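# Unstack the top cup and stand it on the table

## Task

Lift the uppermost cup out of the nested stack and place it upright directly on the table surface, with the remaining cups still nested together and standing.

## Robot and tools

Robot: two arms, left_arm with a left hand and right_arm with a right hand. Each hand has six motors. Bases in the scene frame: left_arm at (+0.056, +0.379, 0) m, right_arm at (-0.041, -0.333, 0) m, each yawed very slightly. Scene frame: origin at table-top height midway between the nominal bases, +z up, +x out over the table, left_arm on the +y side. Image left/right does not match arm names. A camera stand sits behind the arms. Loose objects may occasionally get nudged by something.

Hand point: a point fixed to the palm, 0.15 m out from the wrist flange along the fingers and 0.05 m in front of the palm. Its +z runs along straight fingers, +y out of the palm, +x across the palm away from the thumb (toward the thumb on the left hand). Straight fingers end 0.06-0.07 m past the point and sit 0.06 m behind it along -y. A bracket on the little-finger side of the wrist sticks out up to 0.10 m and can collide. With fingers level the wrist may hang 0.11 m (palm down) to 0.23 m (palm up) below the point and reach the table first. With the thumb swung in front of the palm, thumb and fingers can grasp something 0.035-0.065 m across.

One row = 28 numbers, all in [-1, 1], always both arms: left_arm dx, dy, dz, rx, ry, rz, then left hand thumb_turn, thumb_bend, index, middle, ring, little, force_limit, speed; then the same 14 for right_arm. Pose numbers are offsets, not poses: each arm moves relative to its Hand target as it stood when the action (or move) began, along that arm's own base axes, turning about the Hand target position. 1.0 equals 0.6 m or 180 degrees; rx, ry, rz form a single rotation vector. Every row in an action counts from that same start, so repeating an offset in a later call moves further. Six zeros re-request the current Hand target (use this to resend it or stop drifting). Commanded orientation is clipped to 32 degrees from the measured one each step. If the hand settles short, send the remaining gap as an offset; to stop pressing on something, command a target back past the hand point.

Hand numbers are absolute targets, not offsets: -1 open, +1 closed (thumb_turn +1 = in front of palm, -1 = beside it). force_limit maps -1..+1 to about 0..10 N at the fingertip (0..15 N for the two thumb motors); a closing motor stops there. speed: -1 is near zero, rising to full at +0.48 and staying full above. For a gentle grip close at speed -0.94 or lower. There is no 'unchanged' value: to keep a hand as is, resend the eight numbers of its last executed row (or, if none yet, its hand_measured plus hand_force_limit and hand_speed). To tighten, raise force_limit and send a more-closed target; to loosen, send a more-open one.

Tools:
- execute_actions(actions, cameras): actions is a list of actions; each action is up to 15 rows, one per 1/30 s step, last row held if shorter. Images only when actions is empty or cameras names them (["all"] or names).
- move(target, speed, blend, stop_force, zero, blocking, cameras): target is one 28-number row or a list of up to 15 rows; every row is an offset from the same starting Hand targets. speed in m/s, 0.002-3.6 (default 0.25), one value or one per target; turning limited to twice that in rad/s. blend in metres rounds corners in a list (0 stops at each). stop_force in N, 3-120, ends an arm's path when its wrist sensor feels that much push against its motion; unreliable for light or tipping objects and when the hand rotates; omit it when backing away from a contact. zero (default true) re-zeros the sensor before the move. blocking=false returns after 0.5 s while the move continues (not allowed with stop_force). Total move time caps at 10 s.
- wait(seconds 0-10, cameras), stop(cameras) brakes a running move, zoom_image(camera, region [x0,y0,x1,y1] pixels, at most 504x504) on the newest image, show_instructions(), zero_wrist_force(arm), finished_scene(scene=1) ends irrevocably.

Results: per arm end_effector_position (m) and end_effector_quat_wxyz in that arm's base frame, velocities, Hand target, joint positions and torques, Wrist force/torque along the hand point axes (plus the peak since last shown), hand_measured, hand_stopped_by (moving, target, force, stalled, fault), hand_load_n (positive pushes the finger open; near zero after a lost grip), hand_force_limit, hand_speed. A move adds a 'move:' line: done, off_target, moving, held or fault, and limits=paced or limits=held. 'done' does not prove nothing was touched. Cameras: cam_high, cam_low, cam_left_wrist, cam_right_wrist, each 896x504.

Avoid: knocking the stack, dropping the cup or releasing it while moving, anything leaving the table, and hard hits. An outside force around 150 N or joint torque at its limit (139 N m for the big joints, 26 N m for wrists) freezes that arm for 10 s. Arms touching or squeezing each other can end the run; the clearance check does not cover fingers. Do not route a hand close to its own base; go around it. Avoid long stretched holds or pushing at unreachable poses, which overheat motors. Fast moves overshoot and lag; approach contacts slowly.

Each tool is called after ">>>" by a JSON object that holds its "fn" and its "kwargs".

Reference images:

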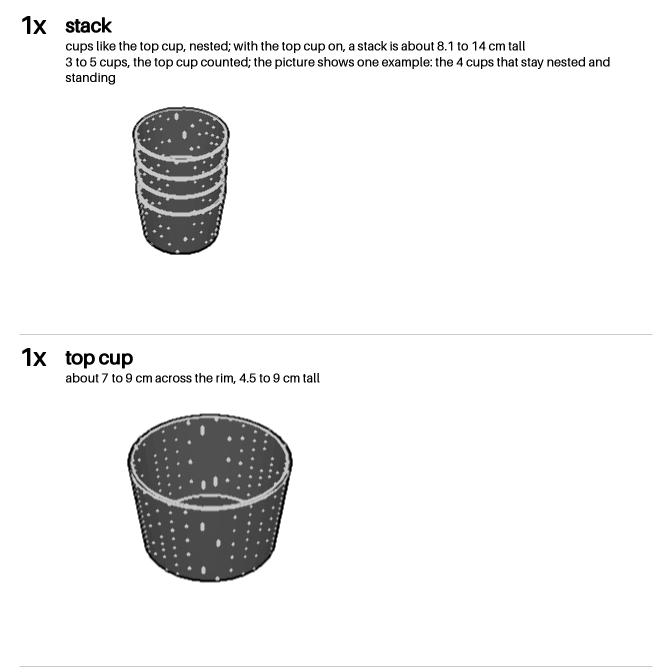

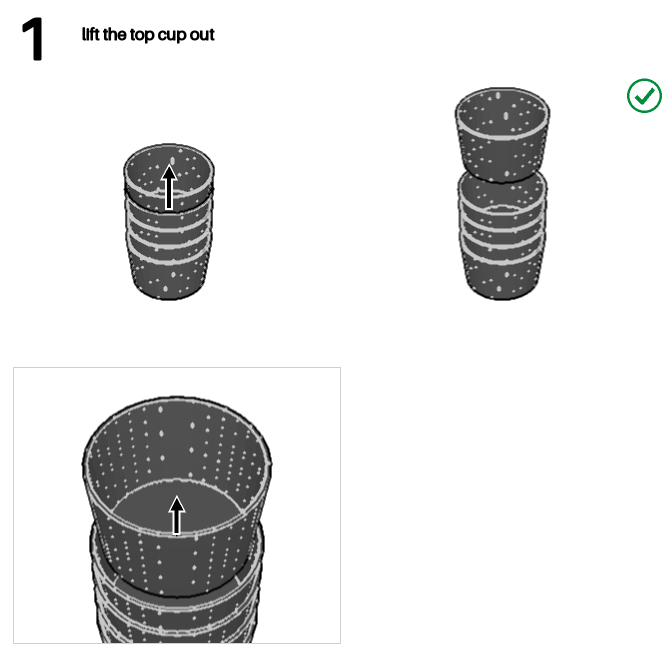

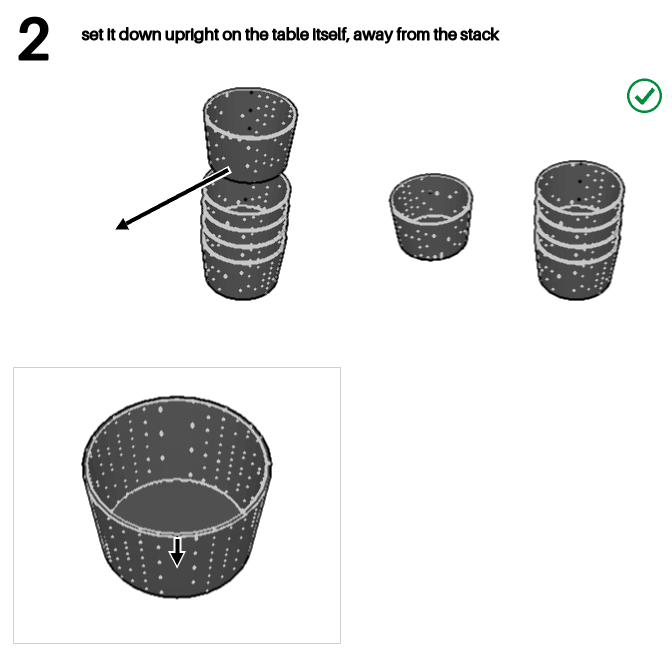

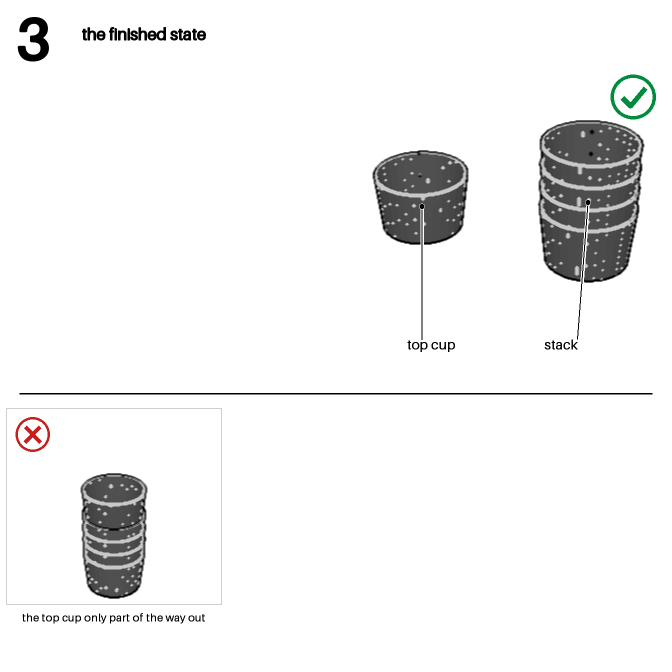

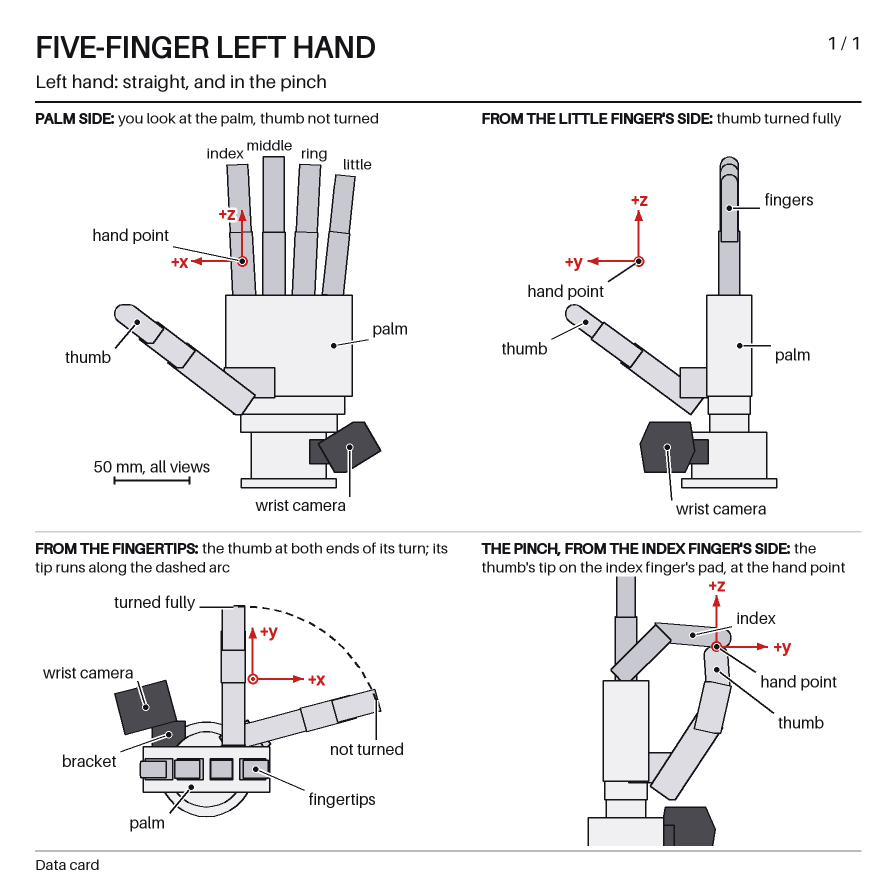

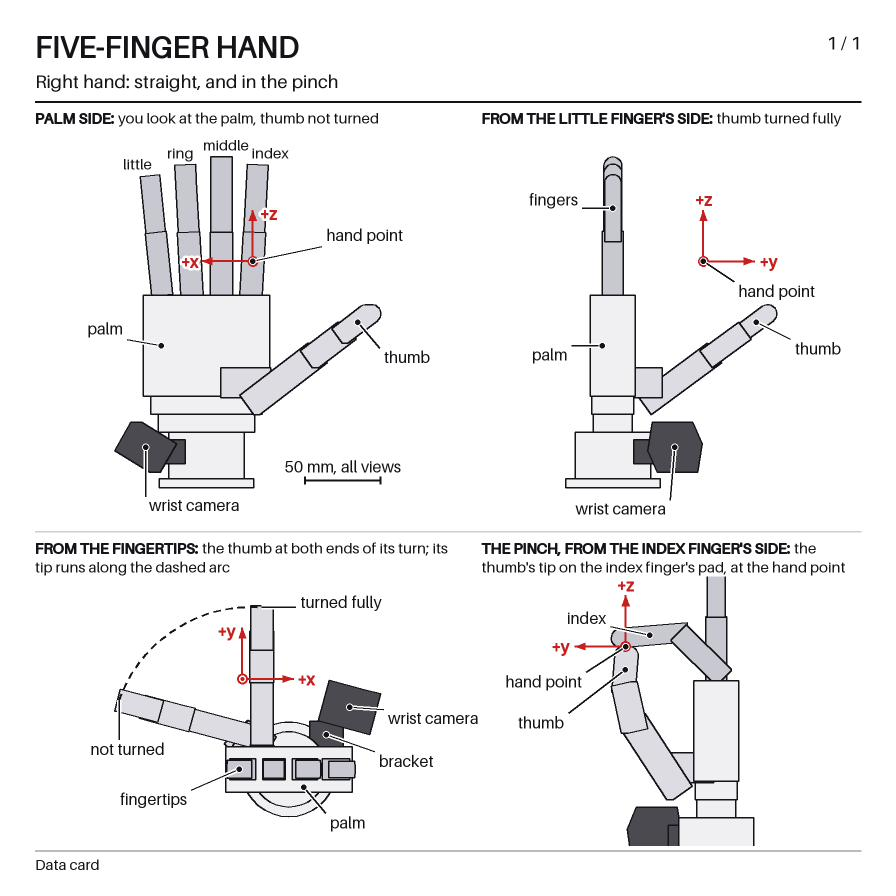

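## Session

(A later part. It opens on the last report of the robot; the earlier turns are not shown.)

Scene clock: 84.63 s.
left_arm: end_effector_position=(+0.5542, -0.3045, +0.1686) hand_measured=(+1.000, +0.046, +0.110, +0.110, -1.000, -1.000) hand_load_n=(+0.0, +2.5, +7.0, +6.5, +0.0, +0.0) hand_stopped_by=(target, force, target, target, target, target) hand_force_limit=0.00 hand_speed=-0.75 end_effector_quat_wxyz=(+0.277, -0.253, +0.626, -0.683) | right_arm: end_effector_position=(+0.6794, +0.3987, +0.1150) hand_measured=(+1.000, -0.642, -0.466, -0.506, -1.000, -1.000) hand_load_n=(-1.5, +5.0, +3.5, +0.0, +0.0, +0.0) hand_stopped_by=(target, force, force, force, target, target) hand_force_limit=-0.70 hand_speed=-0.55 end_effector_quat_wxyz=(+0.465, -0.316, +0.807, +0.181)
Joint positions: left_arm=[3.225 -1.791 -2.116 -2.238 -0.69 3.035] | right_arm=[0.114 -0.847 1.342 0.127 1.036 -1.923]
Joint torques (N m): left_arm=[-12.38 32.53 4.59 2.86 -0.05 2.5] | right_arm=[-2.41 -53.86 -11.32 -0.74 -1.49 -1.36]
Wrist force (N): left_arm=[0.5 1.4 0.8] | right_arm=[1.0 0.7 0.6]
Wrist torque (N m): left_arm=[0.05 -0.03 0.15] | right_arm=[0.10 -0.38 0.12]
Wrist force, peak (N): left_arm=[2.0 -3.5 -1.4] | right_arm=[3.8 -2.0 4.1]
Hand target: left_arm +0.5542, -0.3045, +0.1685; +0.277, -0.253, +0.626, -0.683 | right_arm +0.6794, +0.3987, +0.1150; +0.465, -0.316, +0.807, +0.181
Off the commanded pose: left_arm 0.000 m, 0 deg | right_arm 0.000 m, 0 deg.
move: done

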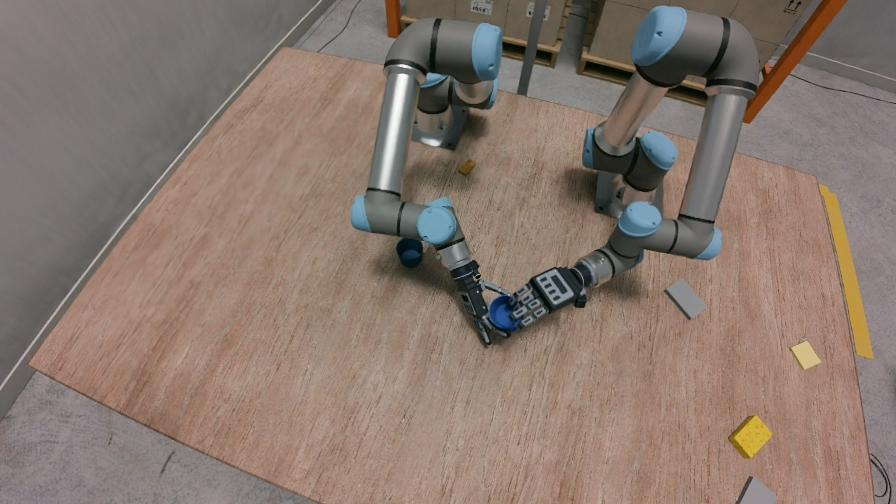

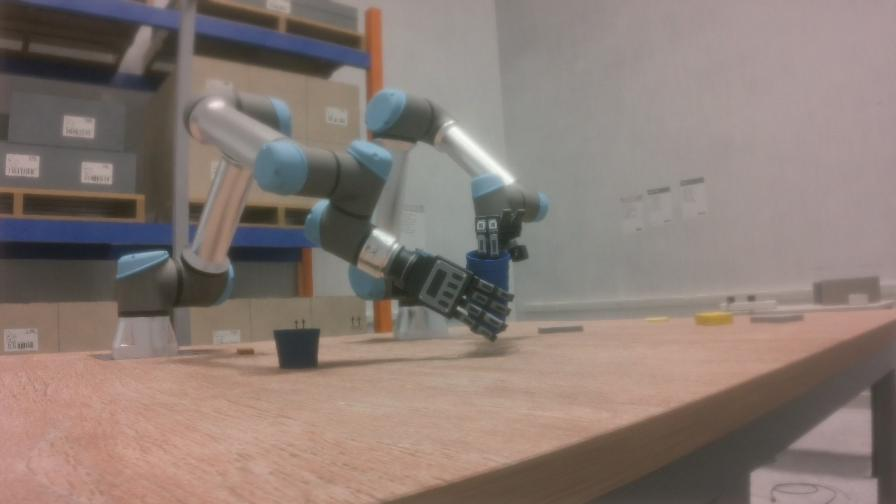

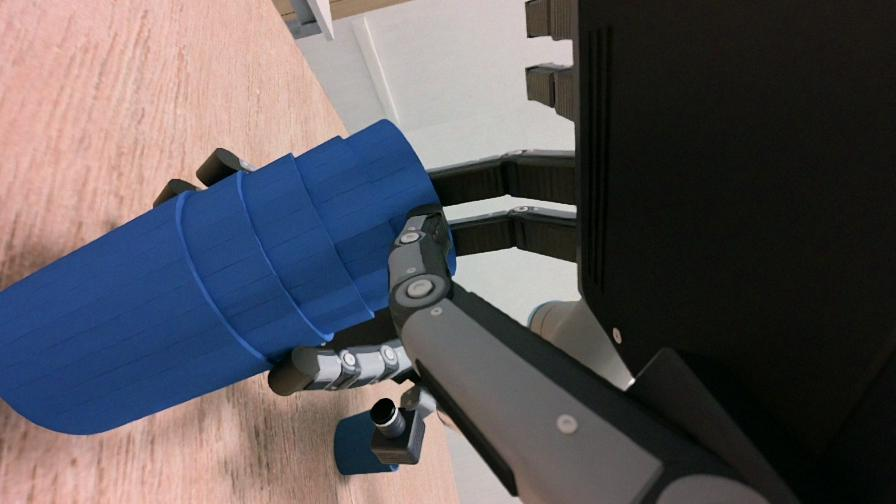

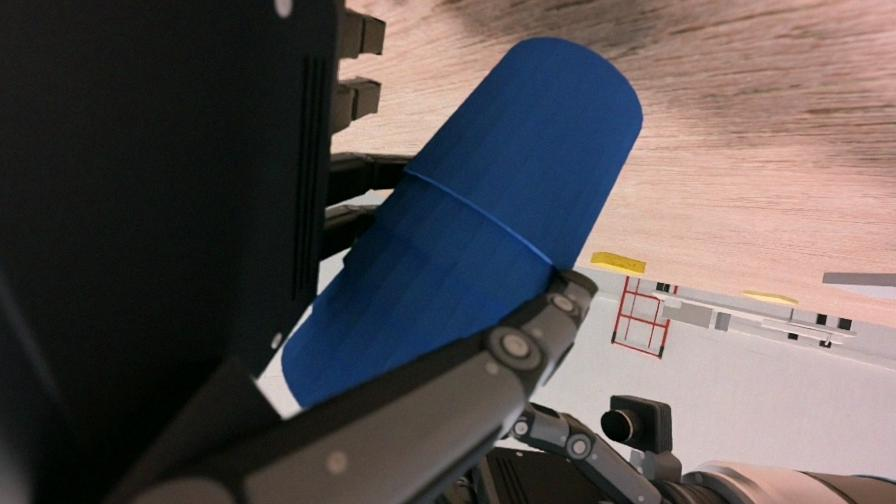

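>>> {"fn": "move", "kwargs": {"target": [0,0,0,0,0,0,1,0.36,0.11,0.11,-1,-1,0.0,-0.75,0,0,0,0,0,0,1,0.2,0.5,0.5,-1,-1,0.0,-0.75], "speed": 0.05, "cameras": ["cam_low","cam_left_wrist","cam_right_wrist"]}}

>>> {"fn": "zoom_image", "kwargs": {"camera": "cam_low", "region": [360, 200, 560, 380]}}

Scene clock: 85.67 s.
left_arm: end_effector_position=(+0.5542, -0.3045, +0.1686) hand_measured=(+1.000, +0.046, +0.110, +0.110, -1.000, -1.000) hand_load_n=(+0.5, +0.0, +7.0, +7.0, +0.0, +0.0) hand_stopped_by=(target, force, target, target, target, target) hand_force_limit=0.00 hand_speed=-0.75 end_effector_quat_wxyz=(+0.277, -0.253, +0.626, -0.683) | right_arm: end_effector_position=(+0.6794, +0.3987, +0.1150) hand_measured=(+1.000, -0.638, -0.448, -0.444, -1.000, -1.000) hand_load_n=(+2.0, +11.5, +4.0, +9.0, +0.0, +0.0) hand_stopped_by=(target, force, force, force, target, target) hand_force_limit=0.00 hand_speed=-0.75 end_effector_quat_wxyz=(+0.465, -0.316, +0.807, +0.181)
Joint positions: left_arm=[3.225 -1.791 -2.116 -2.238 -0.69 3.035] | right_arm=[0.114 -0.847 1.342 0.127 1.036 -1.923]
Joint torques (N m): left_arm=[-9.44 25.3 8.97 2.89 -1.39 2.43] | right_arm=[2.77 -48.02 -12.95 0.17 0.46 -1.39]
Wrist force (N): left_arm=[2.7 -6.0 -2.2] | right_arm=[5.5 -3.5 6.1]
Wrist torque (N m): left_arm=[0.00 -0.07 0.23] | right_arm=[-0.08 -0.23 0.25]
Wrist force, peak (N): left_arm=[2.9 -6.7 -2.3] | right_arm=[6.1 -3.8 6.2]
Hand target: left_arm +0.5542, -0.3045, +0.1685; +0.277, -0.253, +0.626, -0.683 | right_arm +0.6794, +0.3987, +0.1150; +0.465, -0.316, +0.807, +0.181
Off the commanded pose: left_arm 0.000 m, 0 deg | right_arm 0.000 m, 0 deg.
move: done
Images, in order (width x height): cam_low 896x504, cam_left_wrist 896x504, cam_right_wrist 896x504.

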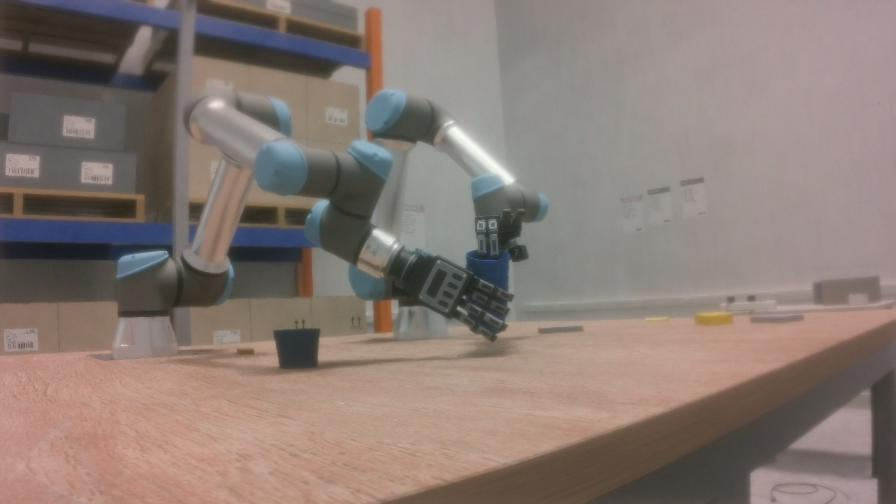

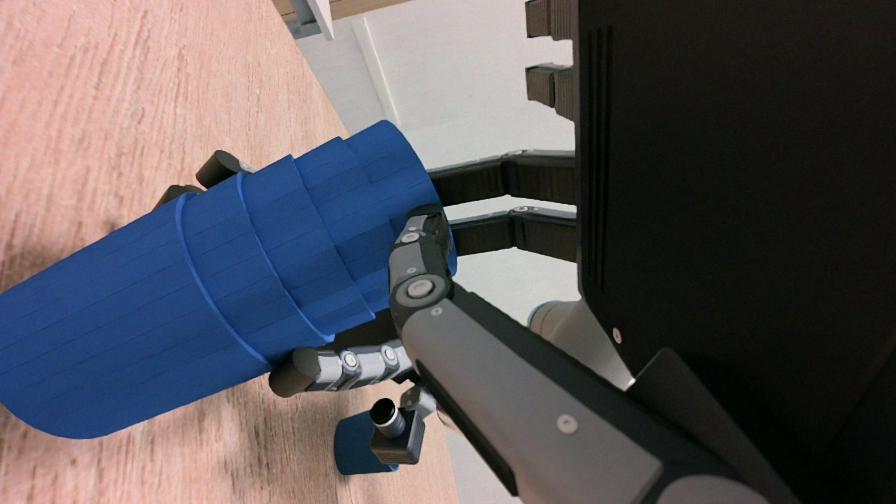

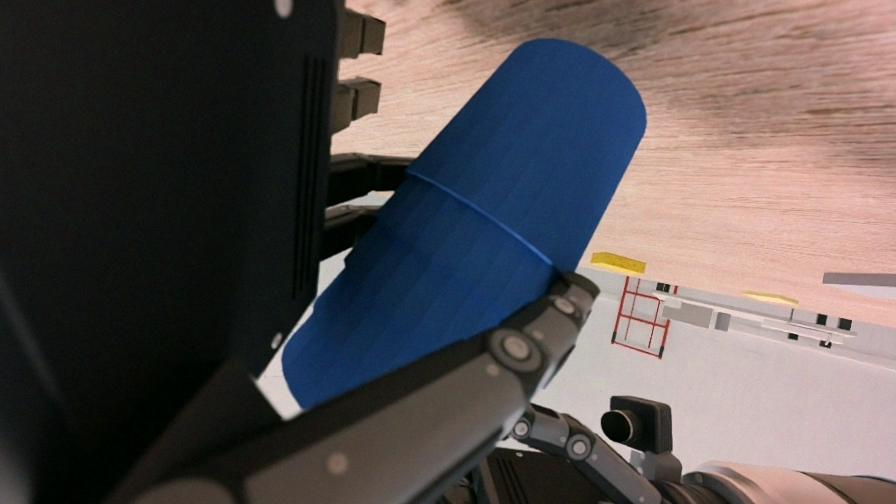

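Scaled by 2.520 from the camera's 896x504 image, which has a finer 1280x720 frame.

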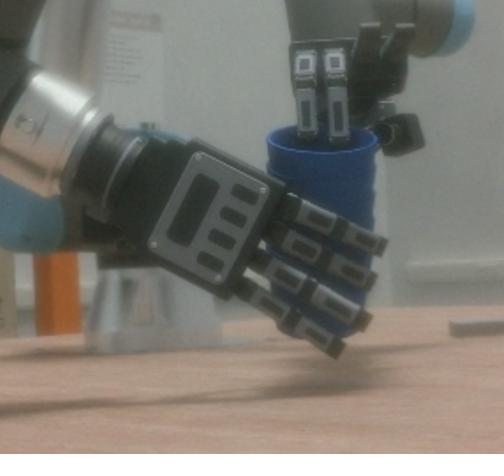

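>>> {"fn": "move", "kwargs": {"target": [0.0028,-0.0029,0.02,0,0,0,1,0.36,0.11,0.11,-1,-1,0.0,-0.75,0,0,0,0,0,0,1,0.2,0.5,0.5,-1,-1,0.0,-0.75], "speed": 0.03, "cameras": ["cam_low","cam_left_wrist","cam_right_wrist"]}}

>>> {"fn": "zoom_image", "kwargs": {"camera": "cam_low", "region": [360, 200, 560, 380]}}

Scene clock: 86.67 s.
left_arm: end_effector_position=(+0.5560, -0.3063, +0.1808) hand_measured=(+1.000, +0.046, +0.110, +0.110, -1.000, -1.000) hand_load_n=(+0.0, +3.5, +5.5, +6.5, +0.0, +0.0) hand_stopped_by=(target, force, target, target, target, target) hand_force_limit=0.00 hand_speed=-0.75 end_effector_quat_wxyz=(+0.277, -0.253, +0.626, -0.684) | right_arm: end_effector_position=(+0.6794, +0.3987, +0.1150) hand_measured=(+1.000, -0.638, -0.448, -0.444, -1.000, -1.000) hand_load_n=(+0.5, +12.5, +2.5, +8.0, +0.0, +0.0) hand_stopped_by=(target, force, force, force, target, target) hand_force_limit=0.00 hand_speed=-0.75 end_effector_quat_wxyz=(+0.465, -0.316, +0.807, +0.181)
Joint positions: left_arm=[3.221 -1.774 -2.097 -2.275 -0.695 3.036] | right_arm=[0.114 -0.847 1.342 0.127 1.036 -1.923]
Joint torques (N m): left_arm=[-6.49 20.32 8.29 2.99 -0.39 2.43] | right_arm=[3.27 -44.39 -13.79 1.17 0.77 -1.35]
Wrist force (N): left_arm=[0.6 -1.5 0.3] | right_arm=[3.5 0.0 1.7]
Wrist torque (N m): left_arm=[0.09 -0.06 0.13] | right_arm=[0.06 -0.35 0.17]
Wrist force, peak (N): left_arm=[2.7 -6.6 -2.2] | right_arm=[5.7 -3.6 6.1]
Hand target: left_arm +0.5559, -0.3062, +0.1805; +0.277, -0.253, +0.626, -0.683 | right_arm +0.6794, +0.3987, +0.1150; +0.465, -0.316, +0.807, +0.181
Off the commanded pose: left_arm 0.000 m, 0 deg | right_arm 0.000 m, 0 deg.
move: done
Images, in order (width x height): cam_low 896x504, cam_left_wrist 896x504, cam_right_wrist 896x504.

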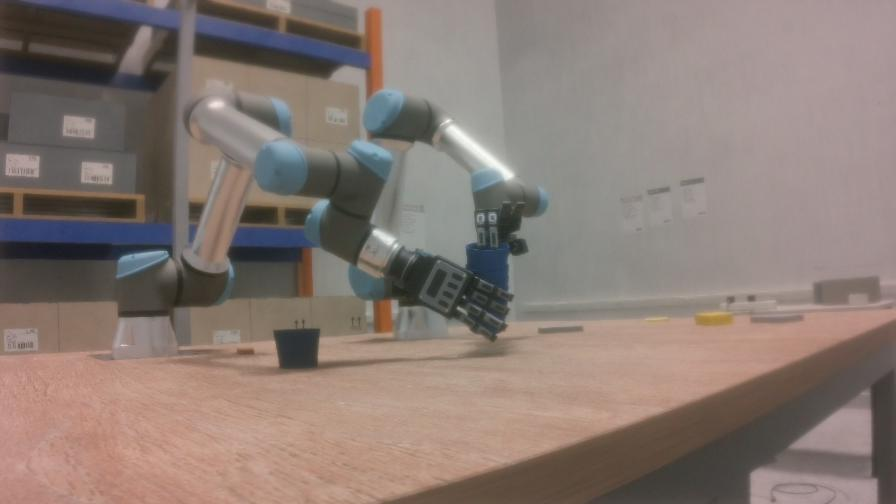

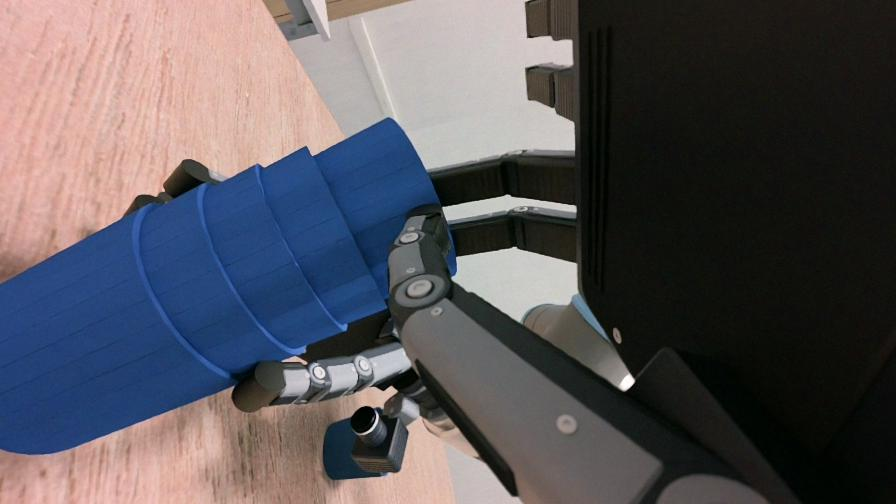

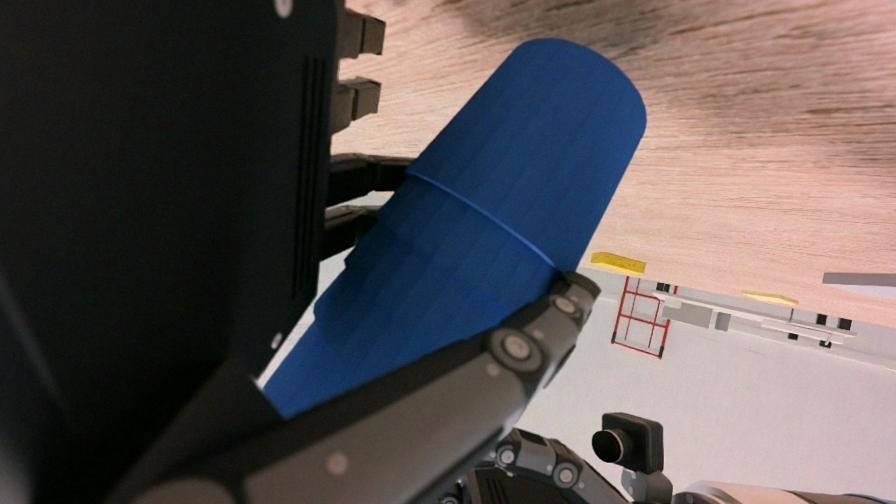

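Scaled by 2.520 from the camera's 896x504 image, which has a finer 1280x720 frame.

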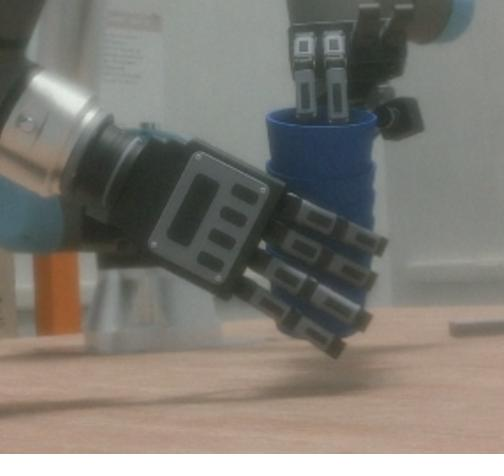

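>>> {"fn": "move", "kwargs": {"target": [[0.0162,-0.0168,0.1143,0,0,0,1,0.36,0.11,0.11,-1,-1,0.0,-0.75,0,0,0,0,0,0,1,0.2,0.5,0.5,-1,-1,0.0,-0.75],[0.0162,-0.0168,0.18,0,0,0,1,0.36,0.11,0.11,-1,-1,0.0,-0.75,0,0,0,0,0,0,1,0.2,0.5,0.5,-1,-1,0.0,-0.75]], "speed": [0.06,0.1], "blend": [0.01,0], "cameras": ["all"]}}

>>> {"fn": "zoom_image", "kwargs": {"camera": "cam_low", "region": [360, 140, 600, 380]}}

>>> {"fn": "zoom_image", "kwargs": {"camera": "cam_high", "region": [430, 220, 600, 370]}}

Scene clock: 89.00 s.
left_arm: end_effector_position=(+0.5656, -0.3164, +0.2886) hand_measured=(+1.000, +0.044, +0.110, +0.110, -1.000, -1.000) hand_load_n=(+0.5, +7.0, +4.5, +5.0, +0.0, +0.0) hand_stopped_by=(target, force, target, target, target, target) hand_force_limit=0.00 hand_speed=-0.75 end_effector_quat_wxyz=(+0.277, -0.253, +0.626, -0.684) | right_arm: end_effector_position=(+0.6794, +0.3987, +0.1150) hand_measured=(+1.000, -0.638, -0.448, -0.444, -1.000, -1.000) hand_load_n=(+0.0, +12.5, +3.0, +8.0, +0.0, +0.0) hand_stopped_by=(target, force, force, force, target, target) hand_force_limit=0.00 hand_speed=-0.75 end_effector_quat_wxyz=(+0.465, -0.316, +0.807, +0.181)
Joint positions: left_arm=[3.194 -1.649 -1.914 -2.587 -0.721 3.042] | right_arm=[0.114 -0.847 1.342 0.127 1.036 -1.923]
Joint torques (N m): left_arm=[7.48 19.75 6.17 2.33 0.96 2.53] | right_arm=[2.5 -41.21 -17.23 2.13 1.41 -1.25]
Wrist force (N): left_arm=[0.4 -1.7 1.4] | right_arm=[3.3 0.7 2.0]
Wrist torque (N m): left_arm=[0.05 -0.02 0.09] | right_arm=[0.05 -0.36 0.16]
Wrist force, peak (N): left_arm=[0.4 -2.7 1.1] | right_arm=[3.9 -0.3 2.4]
Hand target: left_arm +0.5656, -0.3163, +0.2885; +0.277, -0.253, +0.626, -0.683 | right_arm +0.6794, +0.3987, +0.1150; +0.465, -0.316, +0.807, +0.181
Off the commanded pose: left_arm 0.000 m, 0 deg | right_arm 0.000 m, 0 deg.
move: done

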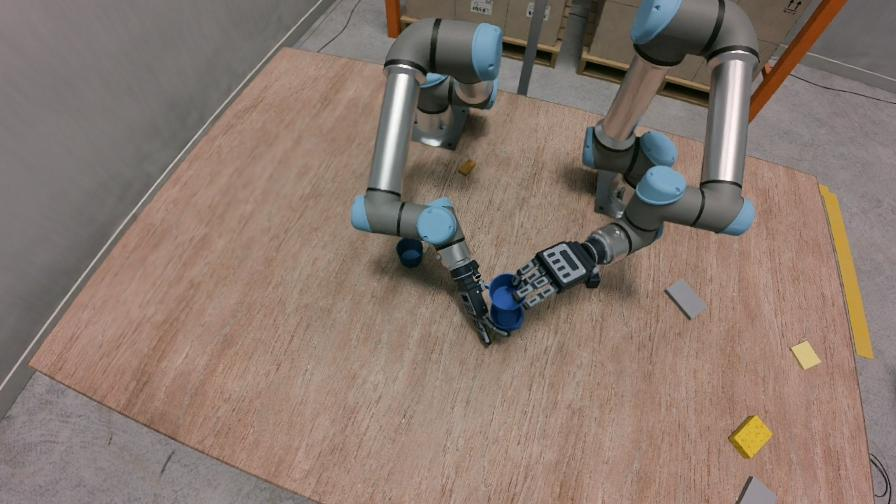

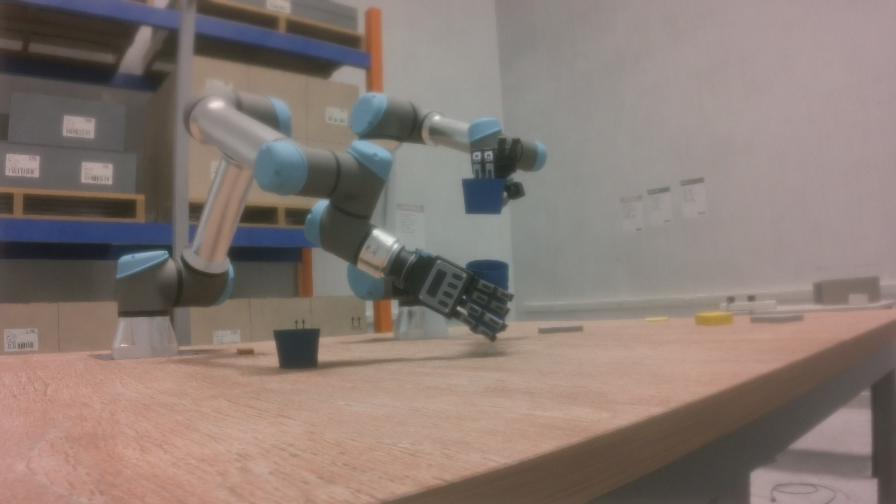

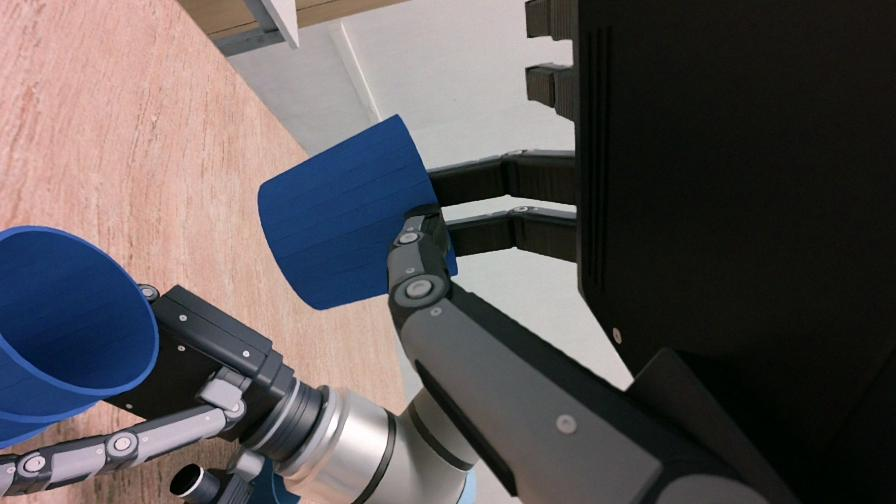

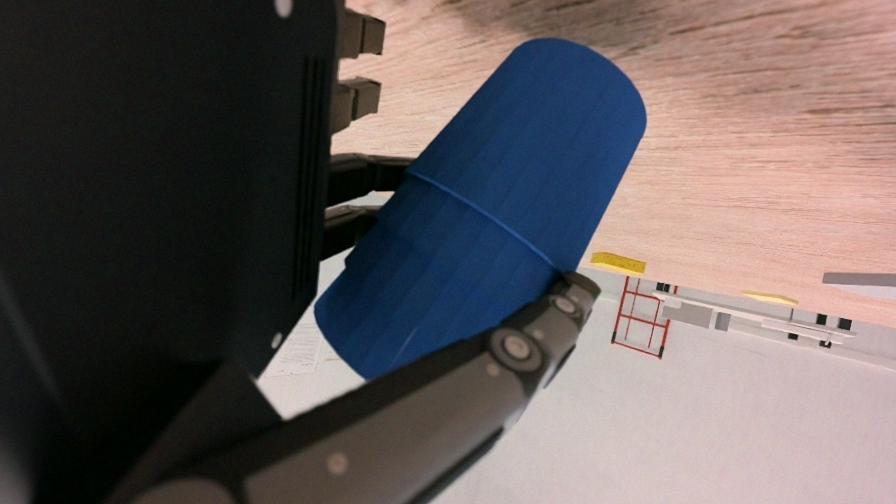

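Scaled by 2.100 from the camera's 896x504 image, which has a finer 1280x720 frame.

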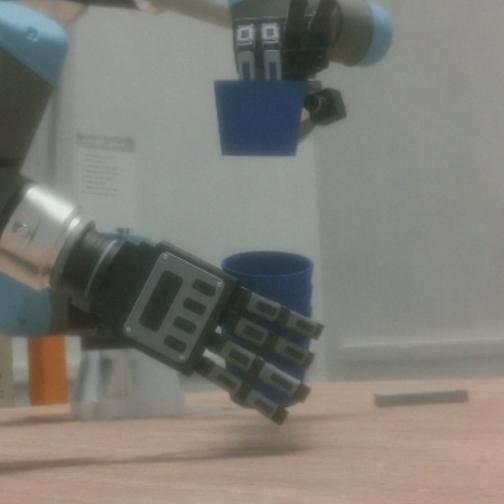

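Scaled by 2.965 from the camera's 896x504 image, which has a finer 1280x720 frame.

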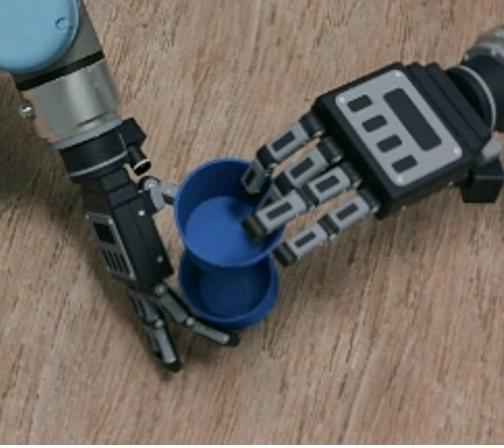

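>>> {"fn": "move", "kwargs": {"target": [[0.104,0.3005,-0.10,0,0,0,1,0.36,0.11,0.11,-1,-1,0.0,-0.75,0,0,0,-0.0572,-0.0527,0,1,0.2,0.5,0.5,-1,-1,0.0,-0.75],[0.104,0.3005,-0.351,0,0,0,1,0.36,0.11,0.11,-1,-1,0.0,-0.75,0,0,0,-0.0572,-0.0527,0,1,0.2,0.5,0.5,-1,-1,0.0,-0.75]], "speed": [0.25,0.2], "blend": [0.02,0], "cameras": ["all"]}}

>>> {"fn": "zoom_image", "kwargs": {"camera": "cam_low", "region": [400, 180, 680, 380]}}

>>> {"fn": "zoom_image", "kwargs": {"camera": "cam_high", "region": [440, 240, 640, 400]}}

Scene clock: 94.40 s.
left_arm: end_effector_position=(+0.6279, -0.1360, +0.0780) hand_measured=(+1.000, +0.044, +0.110, +0.110, -1.000, -1.000) hand_load_n=(+0.5, +7.0, +4.5, +4.5, +0.0, +0.0) hand_stopped_by=(target, force, target, target, target, target) hand_force_limit=0.00 hand_speed=-0.75 end_effector_quat_wxyz=(+0.277, -0.254, +0.626, -0.684) | right_arm: end_effector_position=(+0.6794, +0.3987, +0.1150) hand_measured=(+1.000, -0.638, -0.448, -0.444, -1.000, -1.000) hand_load_n=(+0.5, +13.0, +2.5, +8.0, +0.0, +0.0) hand_stopped_by=(target, force, force, force, target, target) hand_force_limit=0.00 hand_speed=-0.75 end_effector_quat_wxyz=(+0.500, -0.370, +0.779, +0.081)
Joint positions: left_arm=[3.568 -2.082 -2.017 -1.93 -0.354 2.902] | right_arm=[0.152 -0.897 1.387 0.064 1.178 -2.086]
Joint torques (N m): left_arm=[-13.02 32.73 24.95 0.56 -1.86 2.69] | right_arm=[-7.56 -40.71 -22.93 1.94 -2.82 -0.99]
Wrist force (N): left_arm=[0.6 -1.6 1.3] | right_arm=[3.5 1.0 1.8]
Wrist torque (N m): left_arm=[0.08 -0.05 0.22] | right_arm=[0.01 -0.40 0.09]
Wrist force, peak (N): left_arm=[2.3 -2.0 2.0] | right_arm=[3.6 1.1 1.9]
Hand target: left_arm +0.6280, -0.1360, +0.0779; +0.277, -0.253, +0.626, -0.683 | right_arm +0.6794, +0.3987, +0.1150; +0.500, -0.370, +0.779, +0.081
Off the commanded pose: left_arm 0.000 m, 0 deg | right_arm 0.000 m, 0 deg.
move: done

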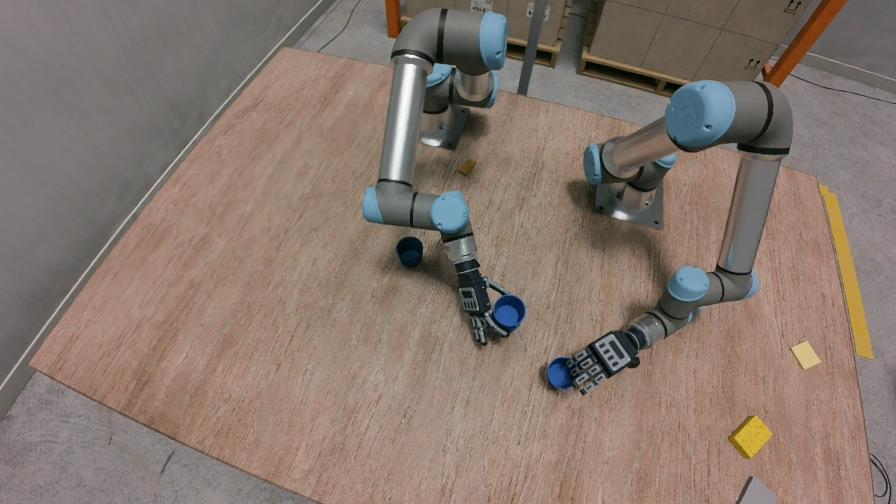

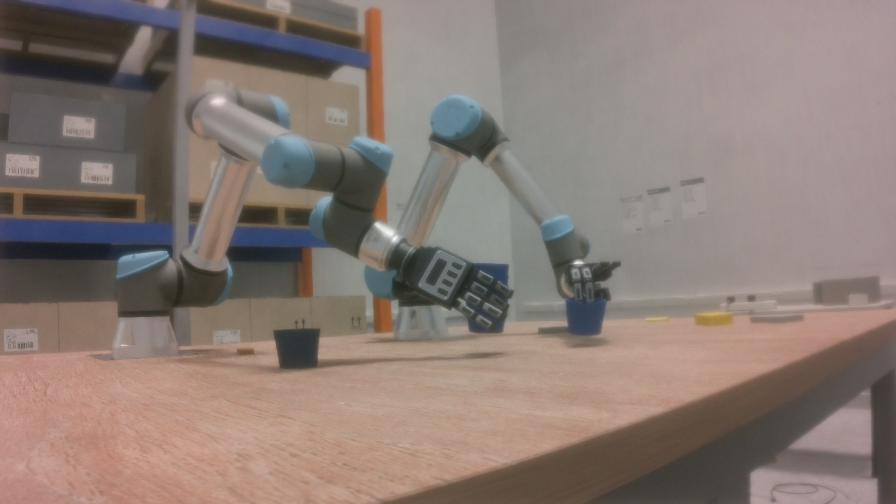

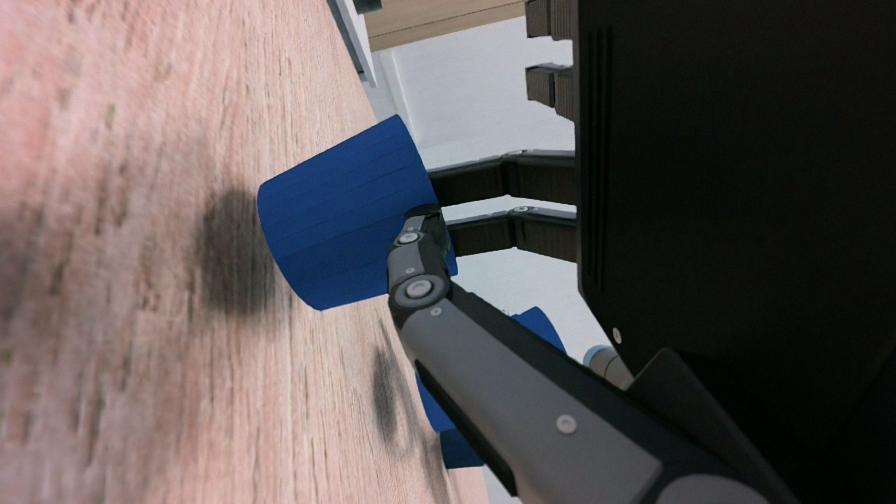

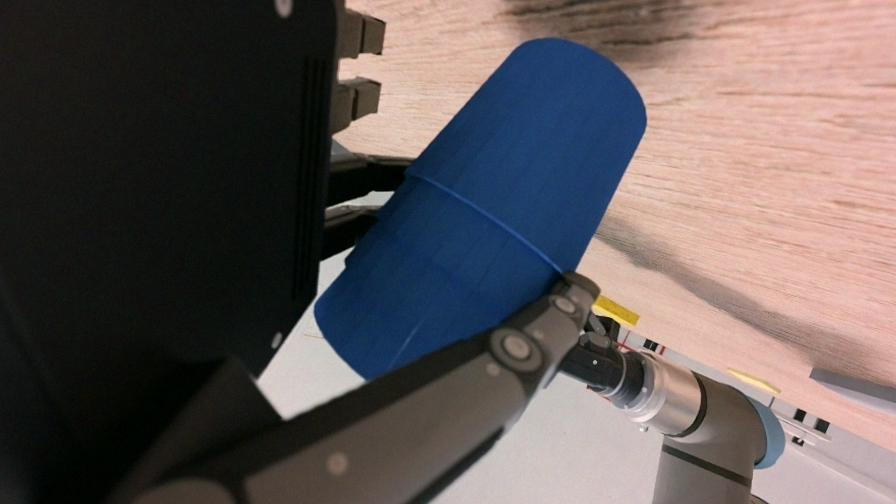

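Scaled by 1.800 from the camera's 896x504 image, which has a finer 1280x720 frame.

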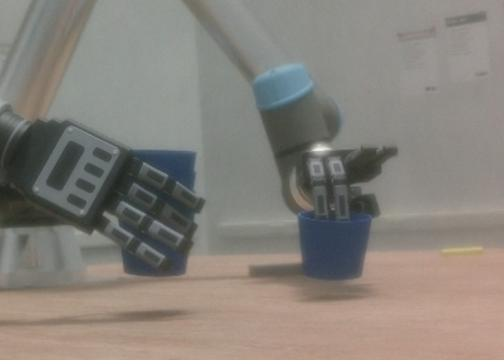

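Scaled by 2.520 from the camera's 896x504 image, which has a finer 1280x720 frame.

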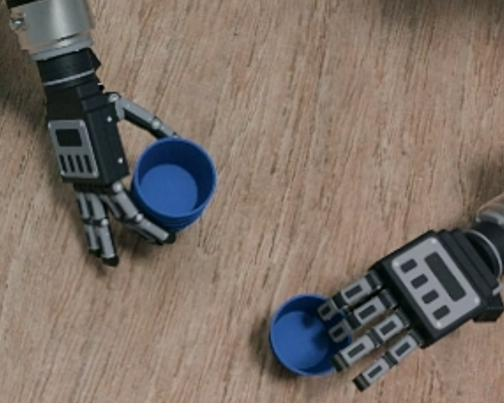

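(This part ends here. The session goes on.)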